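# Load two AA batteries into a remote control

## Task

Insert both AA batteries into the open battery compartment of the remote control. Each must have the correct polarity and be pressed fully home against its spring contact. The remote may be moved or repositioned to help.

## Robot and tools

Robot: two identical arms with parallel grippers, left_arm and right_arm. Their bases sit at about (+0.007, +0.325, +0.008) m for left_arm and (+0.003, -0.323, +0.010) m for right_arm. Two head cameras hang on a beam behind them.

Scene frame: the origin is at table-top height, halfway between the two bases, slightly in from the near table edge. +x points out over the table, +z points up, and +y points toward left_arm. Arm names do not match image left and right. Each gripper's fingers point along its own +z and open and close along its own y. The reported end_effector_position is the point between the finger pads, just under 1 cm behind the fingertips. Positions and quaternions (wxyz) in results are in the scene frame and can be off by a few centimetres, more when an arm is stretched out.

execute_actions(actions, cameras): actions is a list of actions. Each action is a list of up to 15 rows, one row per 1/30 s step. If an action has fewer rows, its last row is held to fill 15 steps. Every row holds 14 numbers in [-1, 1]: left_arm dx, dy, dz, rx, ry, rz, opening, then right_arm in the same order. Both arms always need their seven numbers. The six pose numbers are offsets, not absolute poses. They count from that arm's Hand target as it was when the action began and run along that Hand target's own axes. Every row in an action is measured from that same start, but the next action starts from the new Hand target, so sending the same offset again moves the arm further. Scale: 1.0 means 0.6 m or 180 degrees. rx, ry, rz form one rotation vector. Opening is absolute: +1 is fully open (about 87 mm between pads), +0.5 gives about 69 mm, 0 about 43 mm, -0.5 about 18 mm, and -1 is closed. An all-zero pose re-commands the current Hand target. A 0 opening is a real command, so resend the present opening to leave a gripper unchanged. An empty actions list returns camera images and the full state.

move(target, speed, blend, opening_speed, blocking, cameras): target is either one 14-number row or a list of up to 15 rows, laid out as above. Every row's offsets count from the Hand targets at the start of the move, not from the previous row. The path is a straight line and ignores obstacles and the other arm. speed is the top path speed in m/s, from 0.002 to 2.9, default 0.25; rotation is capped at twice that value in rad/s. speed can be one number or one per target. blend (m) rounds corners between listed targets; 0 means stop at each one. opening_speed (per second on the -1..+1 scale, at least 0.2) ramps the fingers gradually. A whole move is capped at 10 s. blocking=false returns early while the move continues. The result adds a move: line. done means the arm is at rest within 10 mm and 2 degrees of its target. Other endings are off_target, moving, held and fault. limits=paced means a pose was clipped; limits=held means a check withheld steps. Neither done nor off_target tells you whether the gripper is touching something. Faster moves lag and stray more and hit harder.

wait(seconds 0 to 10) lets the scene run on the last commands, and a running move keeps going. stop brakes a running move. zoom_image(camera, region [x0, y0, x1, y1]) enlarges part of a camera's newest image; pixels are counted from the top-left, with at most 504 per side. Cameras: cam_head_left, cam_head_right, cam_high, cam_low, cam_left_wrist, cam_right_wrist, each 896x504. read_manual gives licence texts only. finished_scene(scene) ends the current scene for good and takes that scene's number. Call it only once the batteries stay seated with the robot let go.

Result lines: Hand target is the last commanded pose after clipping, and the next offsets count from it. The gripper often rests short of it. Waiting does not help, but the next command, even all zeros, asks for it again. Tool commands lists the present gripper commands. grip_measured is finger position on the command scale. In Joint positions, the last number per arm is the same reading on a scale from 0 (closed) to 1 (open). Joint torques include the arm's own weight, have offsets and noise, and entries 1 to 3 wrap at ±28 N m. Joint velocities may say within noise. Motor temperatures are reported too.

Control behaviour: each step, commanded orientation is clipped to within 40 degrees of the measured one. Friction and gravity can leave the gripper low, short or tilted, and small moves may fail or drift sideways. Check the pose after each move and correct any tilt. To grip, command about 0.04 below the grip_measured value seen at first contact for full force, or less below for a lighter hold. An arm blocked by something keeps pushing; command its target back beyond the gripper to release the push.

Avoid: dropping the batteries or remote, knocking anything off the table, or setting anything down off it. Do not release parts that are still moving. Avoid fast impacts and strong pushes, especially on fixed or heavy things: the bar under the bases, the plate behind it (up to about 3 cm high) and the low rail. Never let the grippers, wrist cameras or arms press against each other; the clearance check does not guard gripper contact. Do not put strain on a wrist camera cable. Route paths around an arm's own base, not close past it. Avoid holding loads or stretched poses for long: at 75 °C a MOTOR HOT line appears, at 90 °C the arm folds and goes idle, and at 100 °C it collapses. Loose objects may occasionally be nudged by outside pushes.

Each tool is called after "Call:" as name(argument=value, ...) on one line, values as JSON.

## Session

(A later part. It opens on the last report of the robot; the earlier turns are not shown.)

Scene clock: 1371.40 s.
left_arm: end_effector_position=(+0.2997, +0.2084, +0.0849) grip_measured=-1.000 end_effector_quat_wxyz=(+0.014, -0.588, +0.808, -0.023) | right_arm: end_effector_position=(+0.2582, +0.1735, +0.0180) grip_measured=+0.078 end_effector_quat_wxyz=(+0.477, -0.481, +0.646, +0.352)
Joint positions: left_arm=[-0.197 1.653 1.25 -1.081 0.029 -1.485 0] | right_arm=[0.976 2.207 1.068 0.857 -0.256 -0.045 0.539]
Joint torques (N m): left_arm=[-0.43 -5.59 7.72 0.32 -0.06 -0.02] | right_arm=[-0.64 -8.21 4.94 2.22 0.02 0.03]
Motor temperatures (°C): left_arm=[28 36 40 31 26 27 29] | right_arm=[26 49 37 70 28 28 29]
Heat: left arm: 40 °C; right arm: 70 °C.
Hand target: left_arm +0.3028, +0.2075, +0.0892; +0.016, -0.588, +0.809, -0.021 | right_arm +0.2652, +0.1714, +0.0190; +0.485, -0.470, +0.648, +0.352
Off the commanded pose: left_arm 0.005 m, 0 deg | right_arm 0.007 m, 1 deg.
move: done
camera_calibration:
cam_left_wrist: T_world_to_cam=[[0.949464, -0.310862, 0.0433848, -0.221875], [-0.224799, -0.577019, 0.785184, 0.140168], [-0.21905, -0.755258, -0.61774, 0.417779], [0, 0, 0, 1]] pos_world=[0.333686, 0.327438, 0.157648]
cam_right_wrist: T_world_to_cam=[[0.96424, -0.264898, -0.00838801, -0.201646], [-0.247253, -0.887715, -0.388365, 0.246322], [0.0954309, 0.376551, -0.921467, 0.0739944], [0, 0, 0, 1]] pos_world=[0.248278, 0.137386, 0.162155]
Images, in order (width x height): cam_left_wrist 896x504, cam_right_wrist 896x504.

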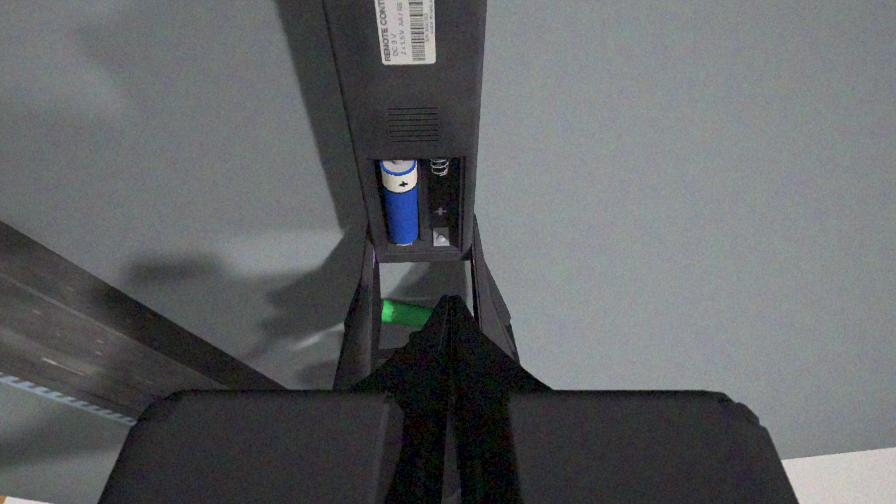

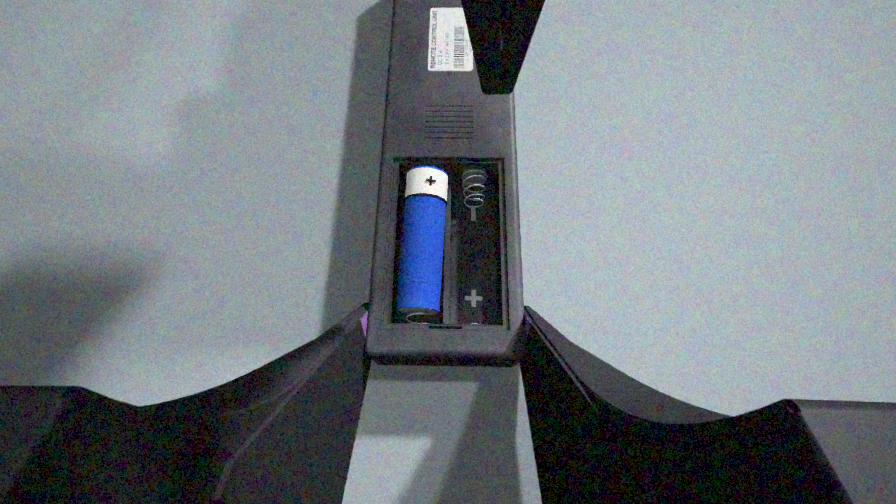

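Call:
move(target=[0.0018,0.0318,0.0737,0,0,0,-0.5, 0,0,0,0,0,0,0], speed=0.08, cameras=["cam_left_wrist","cam_right_wrist"])

Call:
zoom_image(camera="cam_right_wrist", region=[360, 130, 540, 340])

Scene clock: 1411.07 s.
left_arm: end_effector_position=(+0.2839, +0.2120, +0.0435) grip_measured=-0.500 end_effector_quat_wxyz=(+0.009, -0.587, +0.809, -0.017) | right_arm: end_effector_position=(+0.2582, +0.1735, +0.0180) grip_measured=+0.078 end_effector_quat_wxyz=(+0.477, -0.481, +0.646, +0.352)
Joint positions: left_arm=[-0.2 1.653 1.08 -0.928 0.029 -1.485 0.25] | right_arm=[0.976 2.207 1.068 0.857 -0.256 -0.045 0.539]
Joint torques (N m): left_arm=[-0.24 -6.52 4.81 0.7 -0.07 -0.07] | right_arm=[-0.62 -8.25 4.9 2.22 0.02 0.01]
Motor temperatures (°C): left_arm=[28 35 45 30 26 27 29] | right_arm=[26 49 37 69 28 28 29]
Heat: left arm: 45 °C; right arm: 69 °C.
Hand target: left_arm +0.2866, +0.2116, +0.0440; +0.016, -0.588, +0.809, -0.021 | right_arm +0.2652, +0.1714, +0.0190; +0.485, -0.470, +0.648, +0.352
Off the commanded pose: left_arm 0.003 m, 1 deg | right_arm 0.007 m, 1 deg.
move: done
camera_calibration:
cam_left_wrist: T_world_to_cam=[[0.949196, -0.313566, 0.02653, -0.202666], [-0.213373, -0.579342, 0.786661, 0.168284], [-0.2313, -0.752356, -0.616815, 0.39423], [0, 0, 0, 1]] pos_world=[0.319462, 0.330546, 0.116162]
cam_right_wrist: T_world_to_cam=[[0.96424, -0.264898, -0.00838801, -0.201646], [-0.247253, -0.887715, -0.388365, 0.246322], [0.0954309, 0.376551, -0.921467, 0.0739944], [0, 0, 0, 1]] pos_world=[0.248278, 0.137386, 0.162155]
Images, in order (width x height): cam_left_wrist 896x504, cam_right_wrist 896x504.

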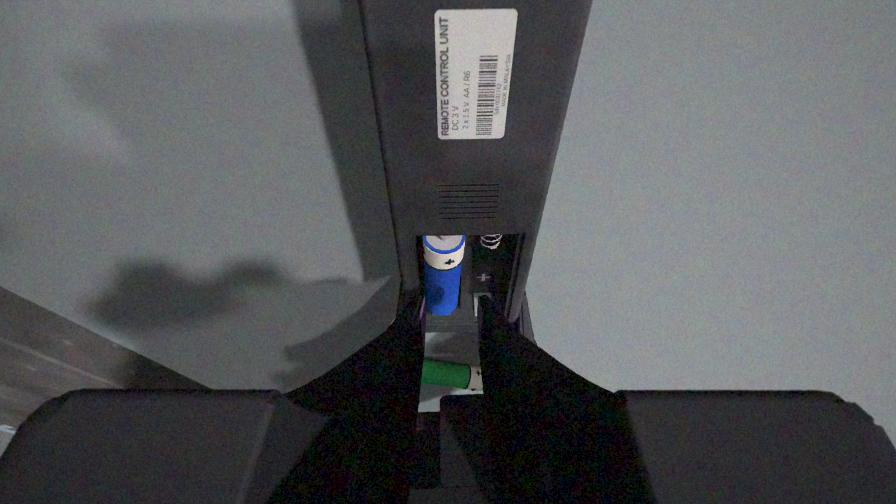

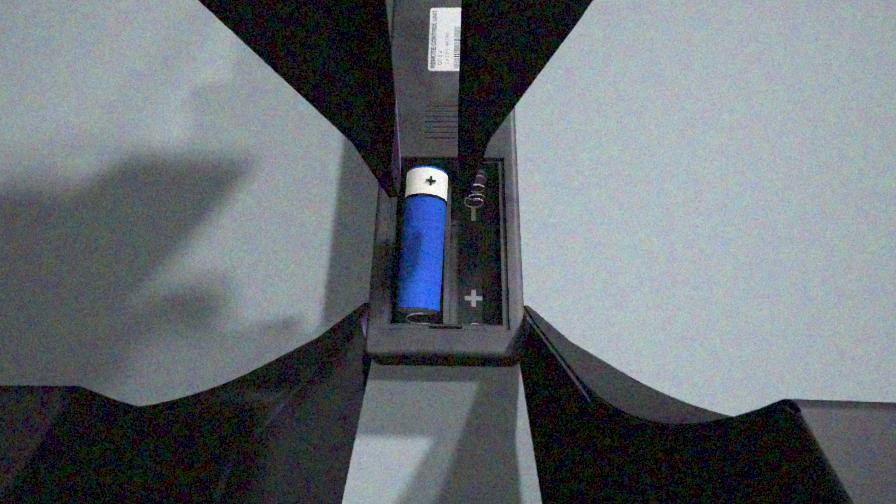

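Scaled by 2.400 from the camera's 896x504 image, which has a finer 1280x720 frame.

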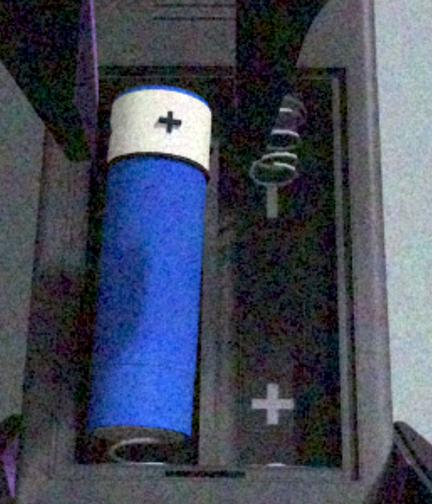

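Call:
move(target=[0.005,0.0035,0.0267,0,0,0,-0.5, 0,0,0,0,0,0,0], speed=0.06, cameras=["cam_left_wrist","cam_right_wrist"])

Call:
zoom_image(camera="cam_right_wrist", region=[360, 130, 540, 340])

Scene clock: 1421.37 s.
left_arm: end_effector_position=(+0.2825, +0.2088, +0.0325) grip_measured=-0.500 end_effector_quat_wxyz=(+0.014, -0.582, +0.813, -0.024) | right_arm: end_effector_position=(+0.2582, +0.1735, +0.0180) grip_measured=+0.078 end_effector_quat_wxyz=(+0.477, -0.481, +0.646, +0.352)
Joint positions: left_arm=[-0.212 1.653 1.032 -0.862 0.029 -1.485 0.25] | right_arm=[0.976 2.207 1.068 0.857 -0.256 -0.045 0.539]
Joint torques (N m): left_arm=[-0.23 -4.94 4.77 0.77 -0.09 -0.14] | right_arm=[-0.65 -8.28 4.98 2.22 0.02 0.03]
Motor temperatures (°C): left_arm=[28 35 44 30 26 27 29] | right_arm=[26 49 37 69 28 28 29]
Heat: left arm: 44 °C; right arm: 69 °C.
Hand target: left_arm +0.2844, +0.2092, +0.0279; +0.016, -0.588, +0.809, -0.021 | right_arm +0.2652, +0.1714, +0.0190; +0.485, -0.470, +0.648, +0.352
Off the commanded pose: left_arm 0.005 m, 1 deg | right_arm 0.007 m, 1 deg.
move: done
camera_calibration:
cam_left_wrist: T_world_to_cam=[[0.944541, -0.32539, 0.0443179, -0.198797], [-0.234221, -0.572919, 0.785432, 0.179371], [-0.230181, -0.752253, -0.617359, 0.384413], [0, 0, 0, 1]] pos_world=[0.318269, 0.327255, 0.105248]
cam_right_wrist: T_world_to_cam=[[0.96424, -0.264898, -0.00838801, -0.201646], [-0.247253, -0.887715, -0.388365, 0.246322], [0.0954309, 0.376551, -0.921467, 0.0739944], [0, 0, 0, 1]] pos_world=[0.248278, 0.137386, 0.162155]
Images, in order (width x height): cam_left_wrist 896x504, cam_right_wrist 896x504.

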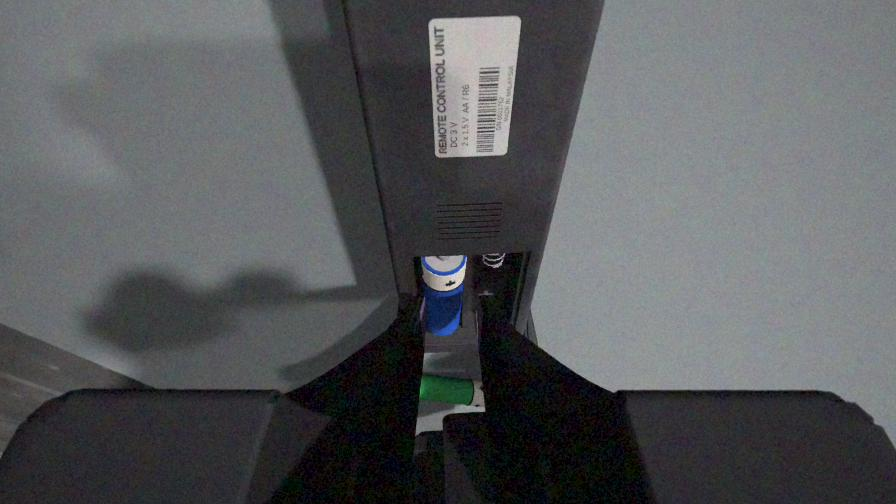

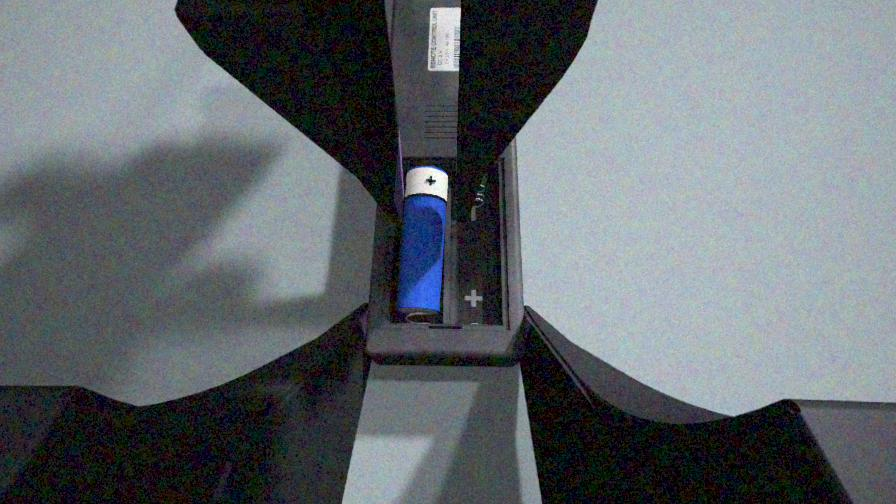

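Scaled by 2.400 from the camera's 896x504 image, which has a finer 1280x720 frame.

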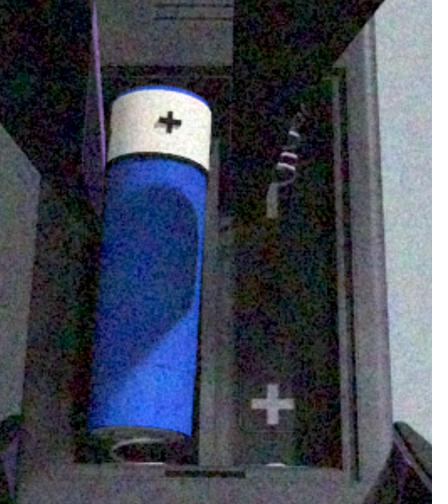

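Call:
move(target=[[0,0.002,0.0,0,0,0,-0.78, 0,0,0,0,0,0,0],[0.0,0.004,0.03,0,0,0,-0.78, 0,0,0,0,0,0,0]], speed=0.06, opening_speed=0.5, cameras=["cam_left_wrist","cam_right_wrist"])

Call:
zoom_image(camera="cam_right_wrist", region=[360, 130, 540, 340])

Scene clock: 1432.83 s.
left_arm: end_effector_position=(+0.2801, +0.2099, +0.0289) grip_measured=-0.779 end_effector_quat_wxyz=(+0.009, -0.586, +0.810, -0.027) | right_arm: end_effector_position=(+0.2582, +0.1735, +0.0180) grip_measured=+0.078 end_effector_quat_wxyz=(+0.477, -0.481, +0.646, +0.352)
Joint positions: left_arm=[-0.203 1.651 1.012 -0.846 0.042 -1.485 0.11] | right_arm=[0.976 2.207 1.068 0.857 -0.256 -0.045 0.539]
Joint torques (N m): left_arm=[-0.32 -3.26 2.24 1.38 -0.21 -0.15] | right_arm=[-0.64 -8.21 4.94 2.22 0.03 0.03]
Motor temperatures (°C): left_arm=[28 35 43 30 26 27 29] | right_arm=[26 49 37 69 28 28 29]
Heat: left arm: 43 °C; right arm: 69 °C.
Hand target: left_arm +0.2831, +0.2096, +0.0098; +0.016, -0.588, +0.809, -0.021 | right_arm +0.2652, +0.1714, +0.0190; +0.485, -0.470, +0.648, +0.352
Off the commanded pose: left_arm 0.019 m, 1 deg | right_arm 0.007 m, 1 deg.
move: off_target (left_arm)
camera_calibration:
cam_left_wrist: T_world_to_cam=[[0.947529, -0.316783, 0.0428715, -0.198535], [-0.225012, -0.565668, 0.79334, 0.177935], [-0.227066, -0.761359, -0.607267, 0.383223], [0, 0, 0, 1]] pos_world=[0.315172, 0.32953, 0.100067]
cam_right_wrist: T_world_to_cam=[[0.96424, -0.264898, -0.00838801, -0.201646], [-0.247253, -0.887715, -0.388365, 0.246322], [0.0954309, 0.376551, -0.921467, 0.0739944], [0, 0, 0, 1]] pos_world=[0.248278, 0.137386, 0.162155]
Images, in order (width x height): cam_left_wrist 896x504, cam_right_wrist 896x504.

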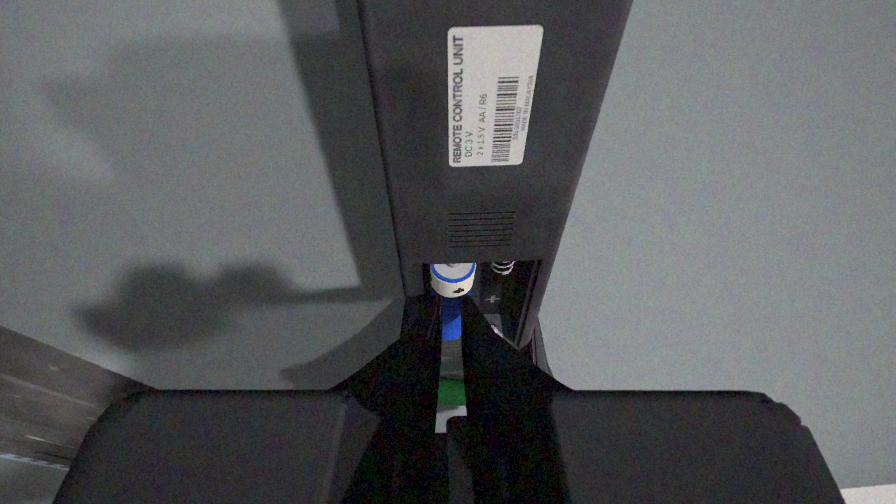

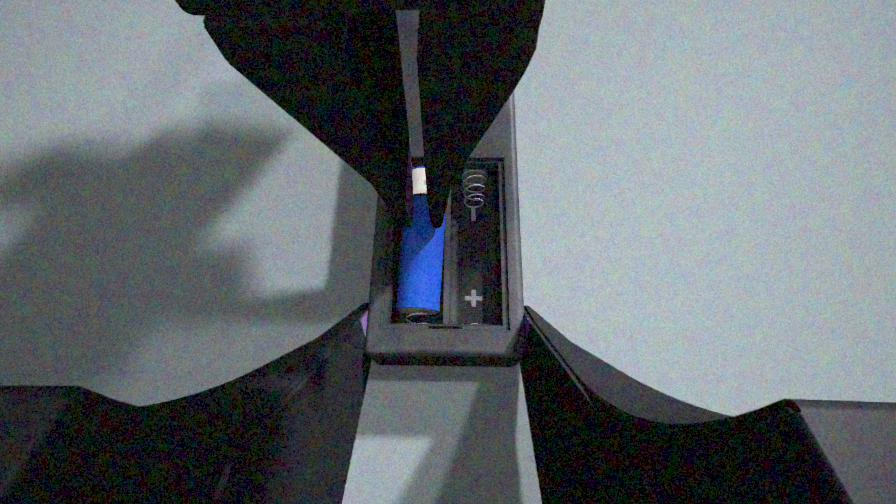

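Scaled by 2.400 from the camera's 896x504 image, which has a finer 1280x720 frame.

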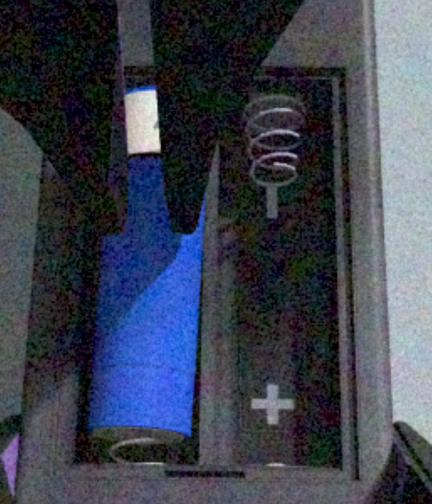

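Now drag −u with the press.

Call:
move(target=[[0.04,0.003,0.005,0,0,0,-0.82, 0,0,0,0,0,0,0]], speed=0.06, cameras=["cam_left_wrist","cam_right_wrist"])

Call:
zoom_image(camera="cam_right_wrist", region=[360, 130, 540, 340])

Call:
zoom_image(camera="cam_left_wrist", region=[360, 210, 560, 330])

Scene clock: 1441.03 s.
left_arm: end_effector_position=(+0.2725, +0.1888, +0.0271) grip_measured=-0.818 end_effector_quat_wxyz=(+0.005, -0.583, +0.812, -0.028) | right_arm: end_effector_position=(+0.2582, +0.1735, +0.0180) grip_measured=+0.078 end_effector_quat_wxyz=(+0.477, -0.481, +0.646, +0.352)
Joint positions: left_arm=[-0.278 1.651 1.005 -0.839 0.043 -1.553 0.091] | right_arm=[0.976 2.207 1.068 0.857 -0.256 -0.045 0.539]
Joint torques (N m): left_arm=[-1.21 -3.47 1.55 1.46 -0.31 -0.31] | right_arm=[-0.69 -8.25 4.96 2.21 0.03 0.03]
Motor temperatures (°C): left_arm=[28 34 42 30 26 27 29] | right_arm=[26 49 37 69 28 28 29]
Heat: left arm: 42 °C; right arm: 69 °C.
Hand target: left_arm +0.2742, +0.1873, +0.0067; +0.016, -0.588, +0.809, -0.021 | right_arm +0.2652, +0.1714, +0.0190; +0.485, -0.470, +0.648, +0.352
Off the commanded pose: left_arm 0.021 m, 2 deg | right_arm 0.007 m, 1 deg.
move: off_target (left_arm)
camera_calibration:
cam_left_wrist: T_world_to_cam=[[0.94535, -0.323568, 0.0402258, -0.196029], [-0.225236, -0.558841, 0.798101, 0.164402], [-0.23576, -0.763545, -0.601179, 0.366953], [0, 0, 0, 1]] pos_world=[0.308858, 0.308631, 0.0972805]
cam_right_wrist: T_world_to_cam=[[0.96424, -0.264898, -0.00838801, -0.201646], [-0.247253, -0.887715, -0.388365, 0.246322], [0.0954309, 0.376551, -0.921467, 0.0739944], [0, 0, 0, 1]] pos_world=[0.248278, 0.137386, 0.162155]
Images, in order (width x height): cam_left_wrist 896x504, cam_right_wrist 896x504.

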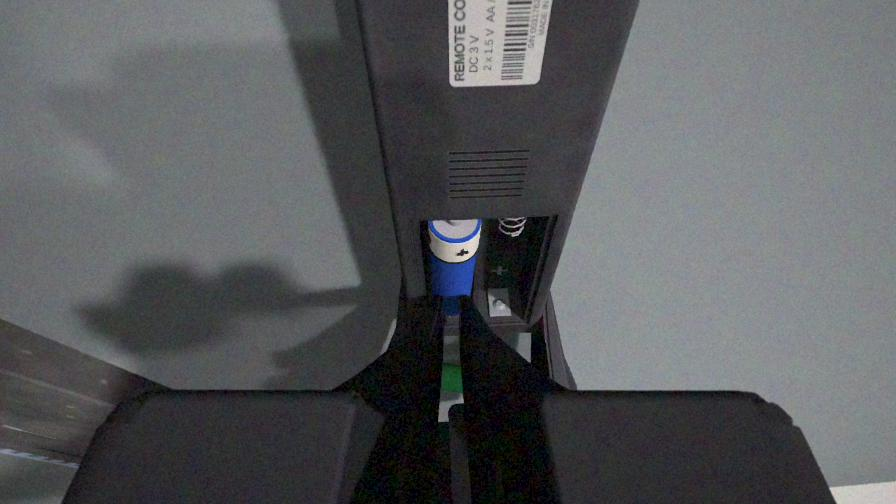

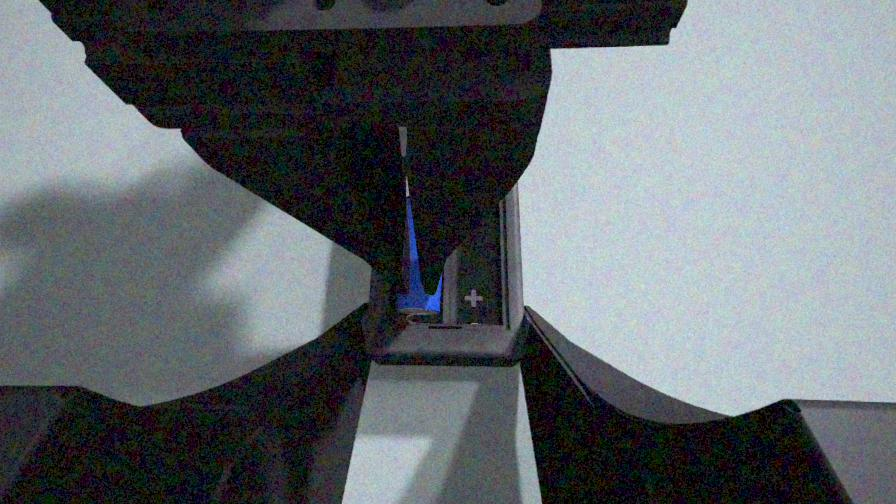

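Scaled by 2.400 from the camera's 896x504 image, which has a finer 1280x720 frame.

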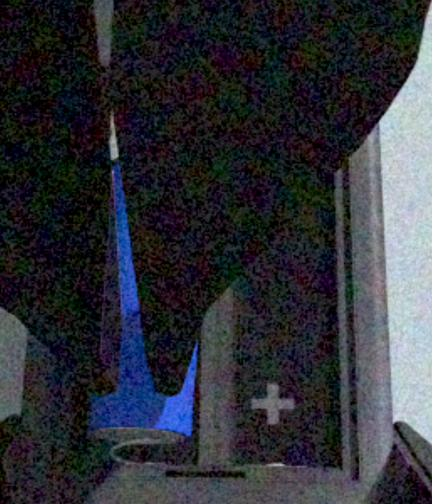

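Scaled by 2.520 from the camera's 896x504 image, which has a finer 1280x720 frame.

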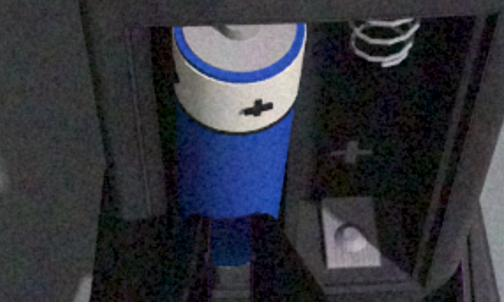

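Call:
move(target=[[0,0,-0.15,0,0,0,-0.82, 0,0,0,0,0,0,0],[-0.033,-0.0103,-0.072,0,0,0,-0.5, 0,0,0,0,0,0,0]], speed=0.1, cameras=["cam_left_wrist","cam_right_wrist"])

Call:
zoom_image(camera="cam_right_wrist", region=[360, 130, 540, 340])

Scene clock: 1487.17 s.
left_arm: end_effector_position=(+0.2798, +0.1980, +0.0536) grip_measured=-0.500 end_effector_quat_wxyz=(+0.005, -0.588, +0.808, -0.027) | right_arm: end_effector_position=(+0.2582, +0.1735, +0.0180) grip_measured=+0.078 end_effector_quat_wxyz=(+0.477, -0.481, +0.646, +0.352)
Joint positions: left_arm=[-0.24 1.628 1.092 -0.953 0.043 -1.529 0.25] | right_arm=[0.976 2.207 1.068 0.857 -0.256 -0.045 0.539]
Joint torques (N m): left_arm=[1.1 -5.5 4.94 0.71 -0.22 0.11] | right_arm=[-0.66 -8.23 4.94 2.21 0.02 0.03]
Motor temperatures (°C): left_arm=[28 33 39 31 26 28 29] | right_arm=[26 50 37 70 28 28 29]
Heat: left arm: 39 °C; right arm: 70 °C.
Hand target: left_arm +0.2839, +0.2049, +0.0502; +0.016, -0.588, +0.809, -0.021 | right_arm +0.2652, +0.1714, +0.0190; +0.485, -0.470, +0.648, +0.352
Off the commanded pose: left_arm 0.009 m, 1 deg | right_arm 0.007 m, 1 deg.
move: done
camera_calibration:
cam_left_wrist: T_world_to_cam=[[0.949863, -0.310375, 0.0377841, -0.204753], [-0.216123, -0.56443, 0.796687, 0.14869], [-0.225945, -0.764909, -0.60321, 0.389254], [0, 0, 0, 1]] pos_world=[0.314572, 0.318119, 0.124079]
cam_right_wrist: T_world_to_cam=[[0.96424, -0.264898, -0.00838801, -0.201646], [-0.247253, -0.887715, -0.388365, 0.246322], [0.0954309, 0.376551, -0.921467, 0.0739944], [0, 0, 0, 1]] pos_world=[0.248278, 0.137386, 0.162155]
Images, in order (width x height): cam_left_wrist 896x504, cam_right_wrist 896x504.

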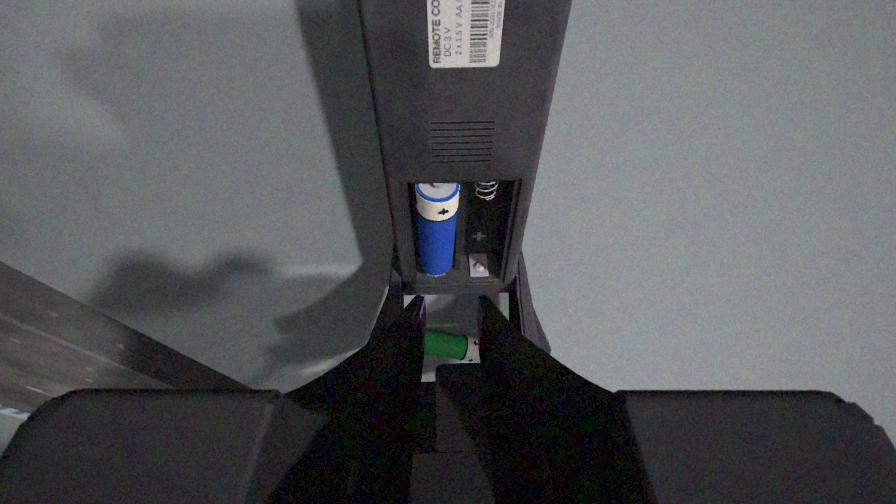

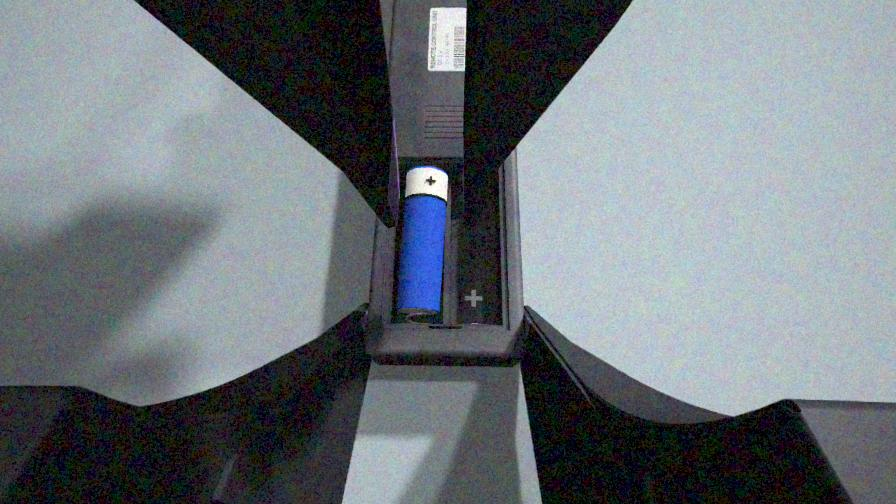

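Scaled by 2.400 from the camera's 896x504 image, which has a finer 1280x720 frame.

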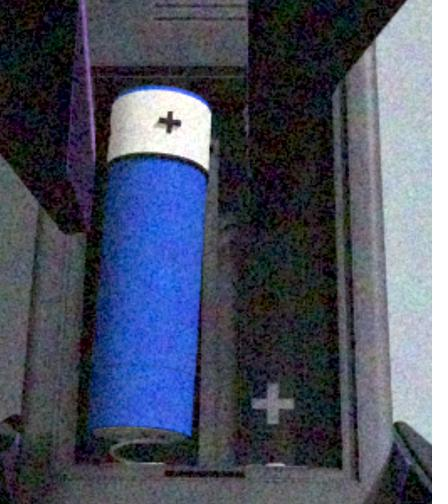

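Call:
move(target=[[-0.0028,-0.0028,0.02,0,0,0,-0.5, 0,0,0,0,0,0,0]], speed=0.06, cameras=["cam_left_wrist","cam_right_wrist"])

Call:
zoom_image(camera="cam_right_wrist", region=[360, 130, 540, 340])

Scene clock: 1496.57 s.
left_arm: end_effector_position=(+0.2827, +0.1983, +0.0424) grip_measured=-0.500 end_effector_quat_wxyz=(+0.006, -0.588, +0.809, -0.028) | right_arm: end_effector_position=(+0.2582, +0.1735, +0.0180) grip_measured=+0.078 end_effector_quat_wxyz=(+0.477, -0.481, +0.646, +0.352)
Joint positions: left_arm=[-0.237 1.651 1.071 -0.906 0.043 -1.524 0.25] | right_arm=[0.976 2.207 1.068 0.857 -0.256 -0.045 0.539]
Joint torques (N m): left_arm=[1.16 -5.35 4.74 0.72 -0.22 0.11] | right_arm=[-0.64 -8.25 4.97 2.21 0.02 0.04]
Motor temperatures (°C): left_arm=[28 34 40 31 26 28 29] | right_arm=[26 50 37 70 28 28 29]
Heat: left arm: 40 °C; right arm: 70 °C.
Hand target: left_arm +0.2867, +0.2058, +0.0383; +0.016, -0.588, +0.809, -0.021 | right_arm +0.2652, +0.1714, +0.0190; +0.485, -0.470, +0.648, +0.352
Off the commanded pose: left_arm 0.009 m, 1 deg | right_arm 0.007 m, 1 deg.
move: done
camera_calibration:
cam_left_wrist: T_world_to_cam=[[0.949259, -0.311887, 0.0404229, -0.206715], [-0.219139, -0.563759, 0.796338, 0.159138], [-0.225579, -0.764789, -0.6035, 0.383343], [0, 0, 0, 1]] pos_world=[0.317574, 0.31842, 0.112976]
cam_right_wrist: T_world_to_cam=[[0.96424, -0.264898, -0.00838801, -0.201646], [-0.247253, -0.887715, -0.388365, 0.246322], [0.0954309, 0.376551, -0.921467, 0.0739944], [0, 0, 0, 1]] pos_world=[0.248278, 0.137386, 0.162155]
Images, in order (width x height): cam_left_wrist 896x504, cam_right_wrist 896x504.

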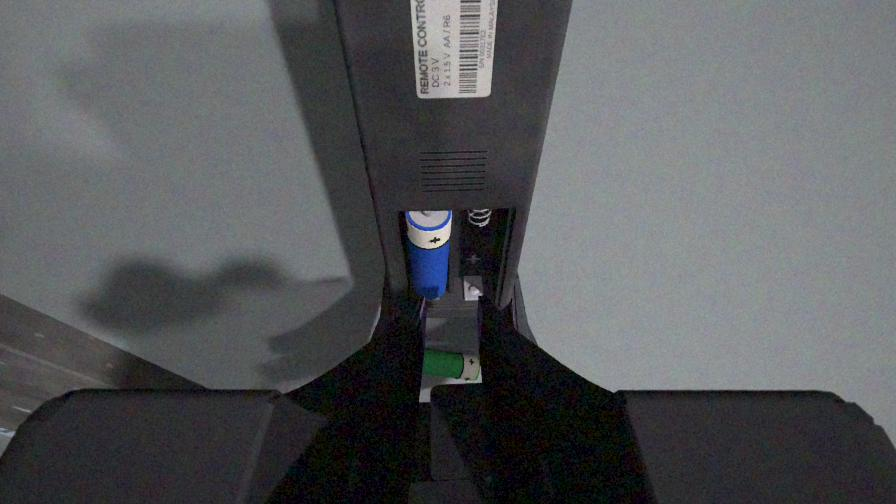

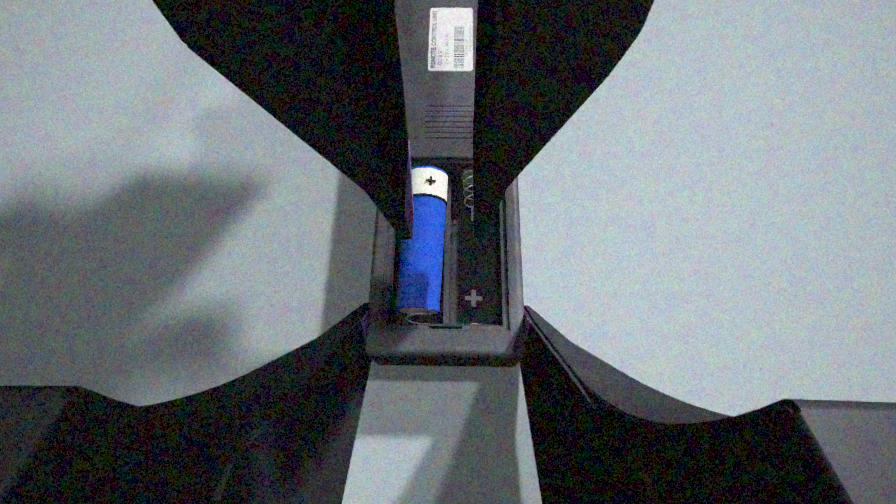

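Scaled by 2.400 from the camera's 896x504 image, which has a finer 1280x720 frame.

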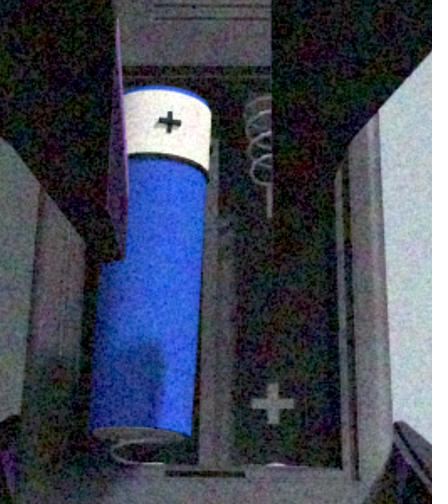

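Call:
move(target=[[-0.01,0.0017,0.039,0,0,0,-0.5, 0,0,0,0,0,0,0]], speed=0.06, cameras=["cam_left_wrist","cam_right_wrist"])

Call:
zoom_image(camera="cam_right_wrist", region=[360, 130, 540, 340])

Scene clock: 1509.37 s.
left_arm: end_effector_position=(+0.2811, +0.2035, +0.0263) grip_measured=-0.500 end_effector_quat_wxyz=(+0.002, -0.586, +0.810, -0.023) | right_arm: end_effector_position=(+0.2582, +0.1735, +0.0180) grip_measured=+0.078 end_effector_quat_wxyz=(+0.477, -0.481, +0.646, +0.352)
Joint positions: left_arm=[-0.221 1.677 1.031 -0.852 0.045 -1.503 0.25] | right_arm=[0.976 2.207 1.068 0.857 -0.256 -0.045 0.539]
Joint torques (N m): left_arm=[1.61 -4.55 3.54 1.17 -0.24 0.09] | right_arm=[-0.64 -8.24 4.93 2.21 0.02 0.04]
Motor temperatures (°C): left_arm=[28 34 40 30 26 28 29] | right_arm=[26 50 37 70 28 28 29]
Heat: left arm: 40 °C; right arm: 70 °C.
Hand target: left_arm +0.2887, +0.2114, +0.0149; +0.016, -0.588, +0.809, -0.021 | right_arm +0.2652, +0.1714, +0.0190; +0.484, -0.470, +0.648, +0.352
Off the commanded pose: left_arm 0.016 m, 2 deg | right_arm 0.007 m, 1 deg.
move: off_target (left_arm)
camera_calibration:
cam_left_wrist: T_world_to_cam=[[0.947951, -0.317084, 0.0291077, -0.201162], [-0.213315, -0.564527, 0.797375, 0.172993], [-0.236402, -0.762081, -0.602782, 0.379691], [0, 0, 0, 1]] pos_world=[0.317354, 0.323229, 0.0967859]
cam_right_wrist: T_world_to_cam=[[0.96424, -0.264898, -0.00838801, -0.201646], [-0.247253, -0.887715, -0.388365, 0.246322], [0.0954309, 0.376551, -0.921467, 0.0739944], [0, 0, 0, 1]] pos_world=[0.248278, 0.137386, 0.162155]
Images, in order (width x height): cam_left_wrist 896x504, cam_right_wrist 896x504.

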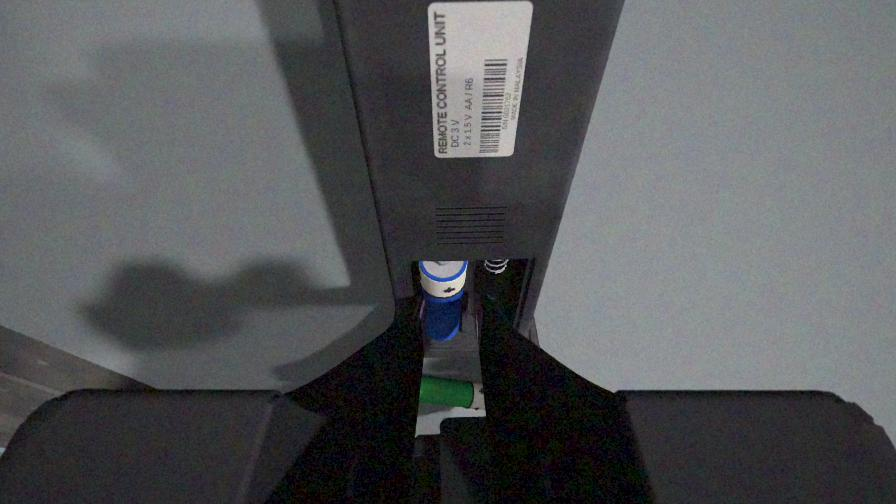

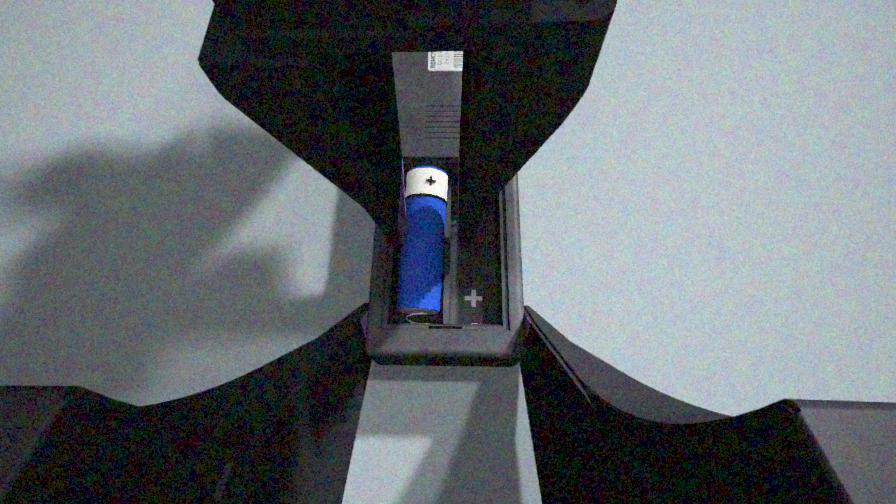

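Scaled by 2.400 from the camera's 896x504 image, which has a finer 1280x720 frame.

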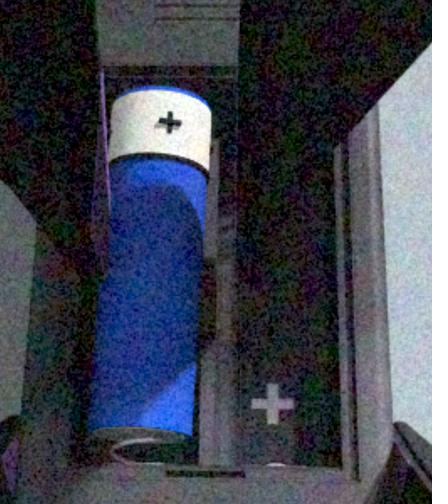

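Call:
move(target=[[0,0,0,0,0,0,-0.70, 0,0,0,0,0,0,0]], speed=0.06, opening_speed=0.4, cameras=["cam_left_wrist","cam_right_wrist"])

Call:
zoom_image(camera="cam_right_wrist", region=[360, 130, 540, 340])

Scene clock: 1521.00 s.
left_arm: end_effector_position=(+0.2802, +0.2033, +0.0265) grip_measured=-0.695 end_effector_quat_wxyz=(-0.003, -0.584, +0.811, -0.027) | right_arm: end_effector_position=(+0.2600, +0.1727, +0.0181) grip_measured=+0.078 end_effector_quat_wxyz=(+0.478, -0.479, +0.647, +0.351)
Joint positions: left_arm=[-0.215 1.677 1.029 -0.853 0.058 -1.493 0.152] | right_arm=[0.973 2.207 1.068 0.857 -0.255 -0.045 0.539]
Joint torques (N m): left_arm=[1.07 -4.52 3.54 1.16 -0.37 0.01] | right_arm=[-0.62 -8.27 4.97 2.21 0 0.03]
Motor temperatures (°C): left_arm=[28 34 40 31 26 28 29] | right_arm=[26 50 37 70 28 28 29]
Heat: left arm: 40 °C; right arm: 70 °C.
Hand target: left_arm +0.2887, +0.2114, +0.0149; +0.016, -0.588, +0.809, -0.021 | right_arm +0.2652, +0.1714, +0.0190; +0.485, -0.470, +0.648, +0.352
Off the commanded pose: left_arm 0.017 m, 2 deg | right_arm 0.005 m, 1 deg.
move: off_target (left_arm)
camera_calibration:
cam_left_wrist: T_world_to_cam=[[0.946618, -0.321118, 0.0282488, -0.199082], [-0.212051, -0.5543, 0.804851, 0.169868], [-0.242794, -0.767877, -0.592804, 0.382082], [0, 0, 0, 1]] pos_world=[0.317242, 0.323621, 0.0954049]
cam_right_wrist: T_world_to_cam=[[0.96305, -0.26921, -0.00780796, -0.202599], [-0.250971, -0.886528, -0.388692, 0.246867], [0.0977179, 0.37629, -0.921335, 0.0736767], [0, 0, 0, 1]] pos_world=[0.249869, 0.136589, 0.162254]
Images, in order (width x height): cam_left_wrist 896x504, cam_right_wrist 896x504.

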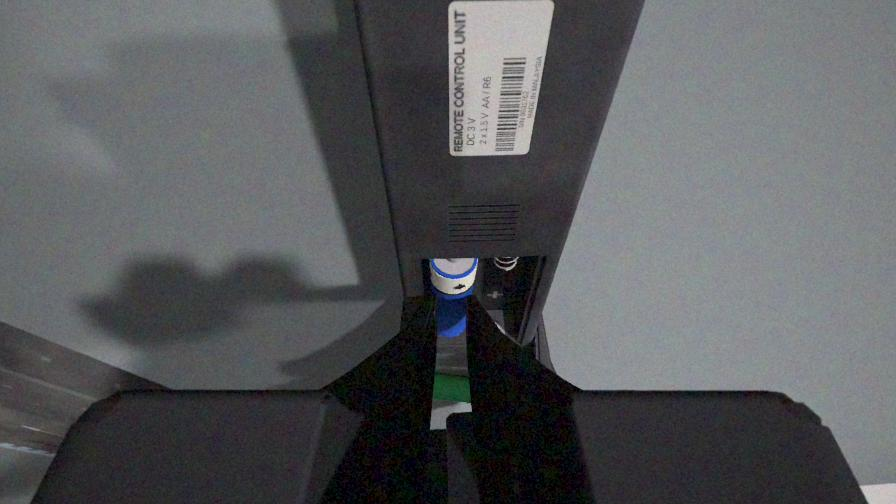

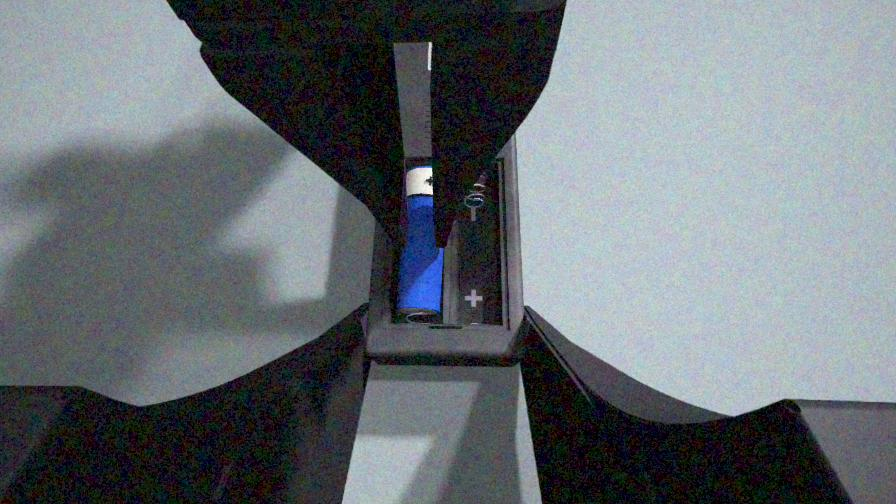

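Scaled by 2.400 from the camera's 896x504 image, which has a finer 1280x720 frame.

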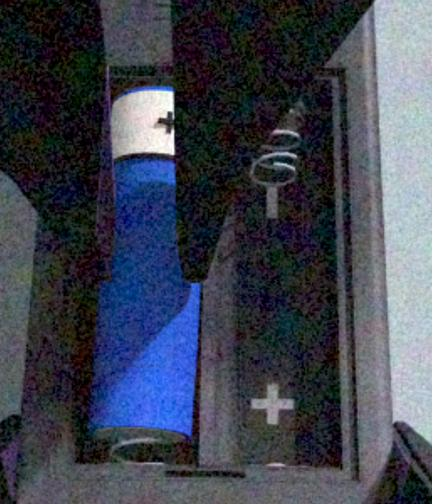

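Call:
move(target=[[0,0,0,0,0,0,-0.5, 0,0,0,0,0,0,0],[0.0,-0.007,-0.1,0,0,0,-0.5, 0,0,0,0,0,0,0],[0.0003,-0.006,0.008,0,0,0,-0.5, 0,0,0,0,0,0,0]], speed=0.08, opening_speed=0.5, cameras=["cam_left_wrist","cam_right_wrist"])

Call:
zoom_image(camera="cam_right_wrist", region=[360, 130, 540, 340])

Scene clock: 1537.80 s.
left_arm: end_effector_position=(+0.2818, +0.2044, +0.0253) grip_measured=-0.500 end_effector_quat_wxyz=(-0.004, -0.584, +0.811, -0.021) | right_arm: end_effector_position=(+0.2585, +0.1735, +0.0180) grip_measured=+0.078 end_effector_quat_wxyz=(+0.478, -0.480, +0.646, +0.352)
Joint positions: left_arm=[-0.214 1.691 1.042 -0.86 0.052 -1.492 0.25] | right_arm=[0.976 2.207 1.068 0.857 -0.255 -0.045 0.539]
Joint torques (N m): left_arm=[0.96 -4.11 2.95 1.39 -0.31 0] | right_arm=[-0.68 -8.24 4.93 2.21 0.01 0.02]
Motor temperatures (°C): left_arm=[28 34 39 31 26 28 29] | right_arm=[26 50 37 70 28 28 29]
Heat: left arm: 39 °C; right arm: 70 °C.
Hand target: left_arm +0.2923, +0.2101, +0.0103; +0.016, -0.588, +0.809, -0.021 | right_arm +0.2652, +0.1714, +0.0190; +0.485, -0.470, +0.648, +0.352
Off the commanded pose: left_arm 0.019 m, 2 deg | right_arm 0.007 m, 1 deg.
move: off_target (left_arm)
camera_calibration:
cam_left_wrist: T_world_to_cam=[[0.947259, -0.319903, 0.0190177, -0.200482], [-0.20549, -0.560793, 0.802051, 0.171306], [-0.245914, -0.763658, -0.596953, 0.382757], [0, 0, 0, 1]] pos_world=[0.319236, 0.324228, 0.0949042]
cam_right_wrist: T_world_to_cam=[[0.96387, -0.266259, -0.0078104, -0.201676], [-0.248267, -0.887341, -0.388573, 0.246556], [0.0965304, 0.376473, -0.921385, 0.0738287], [0, 0, 0, 1]] pos_world=[0.248475, 0.137287, 0.162254]
Images, in order (width x height): cam_left_wrist 896x504, cam_right_wrist 896x504.

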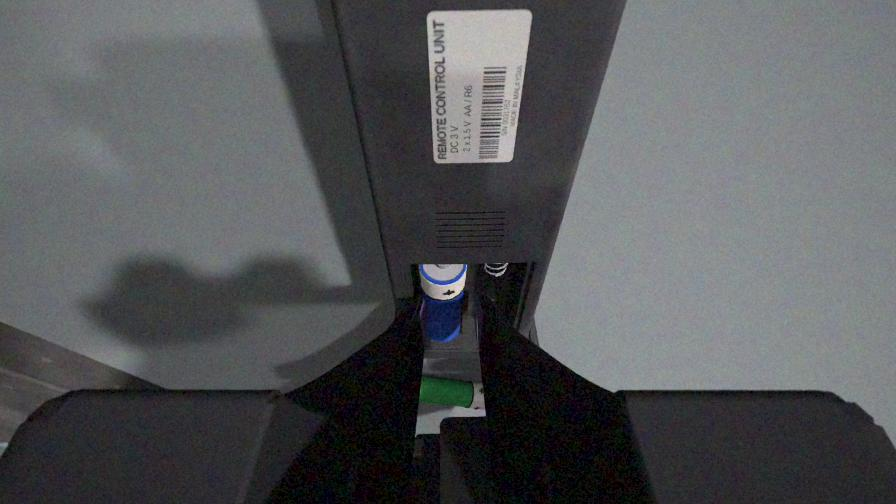

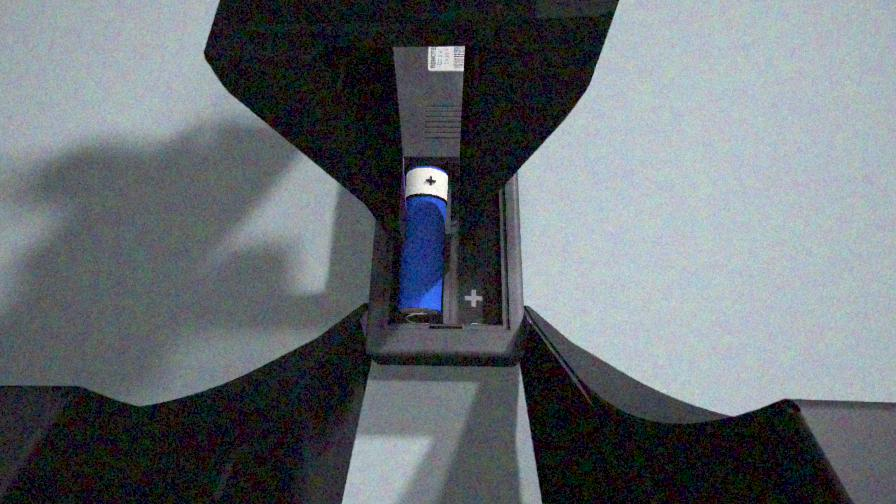

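Scaled by 2.400 from the camera's 896x504 image, which has a finer 1280x720 frame.

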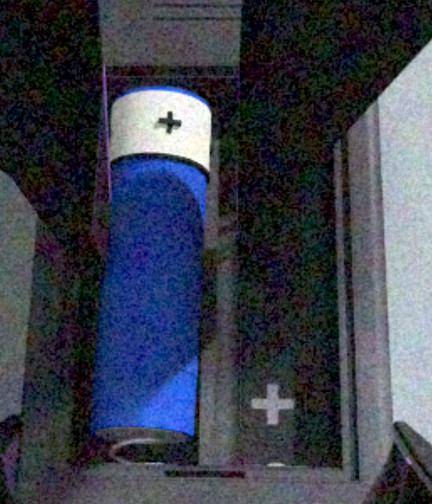

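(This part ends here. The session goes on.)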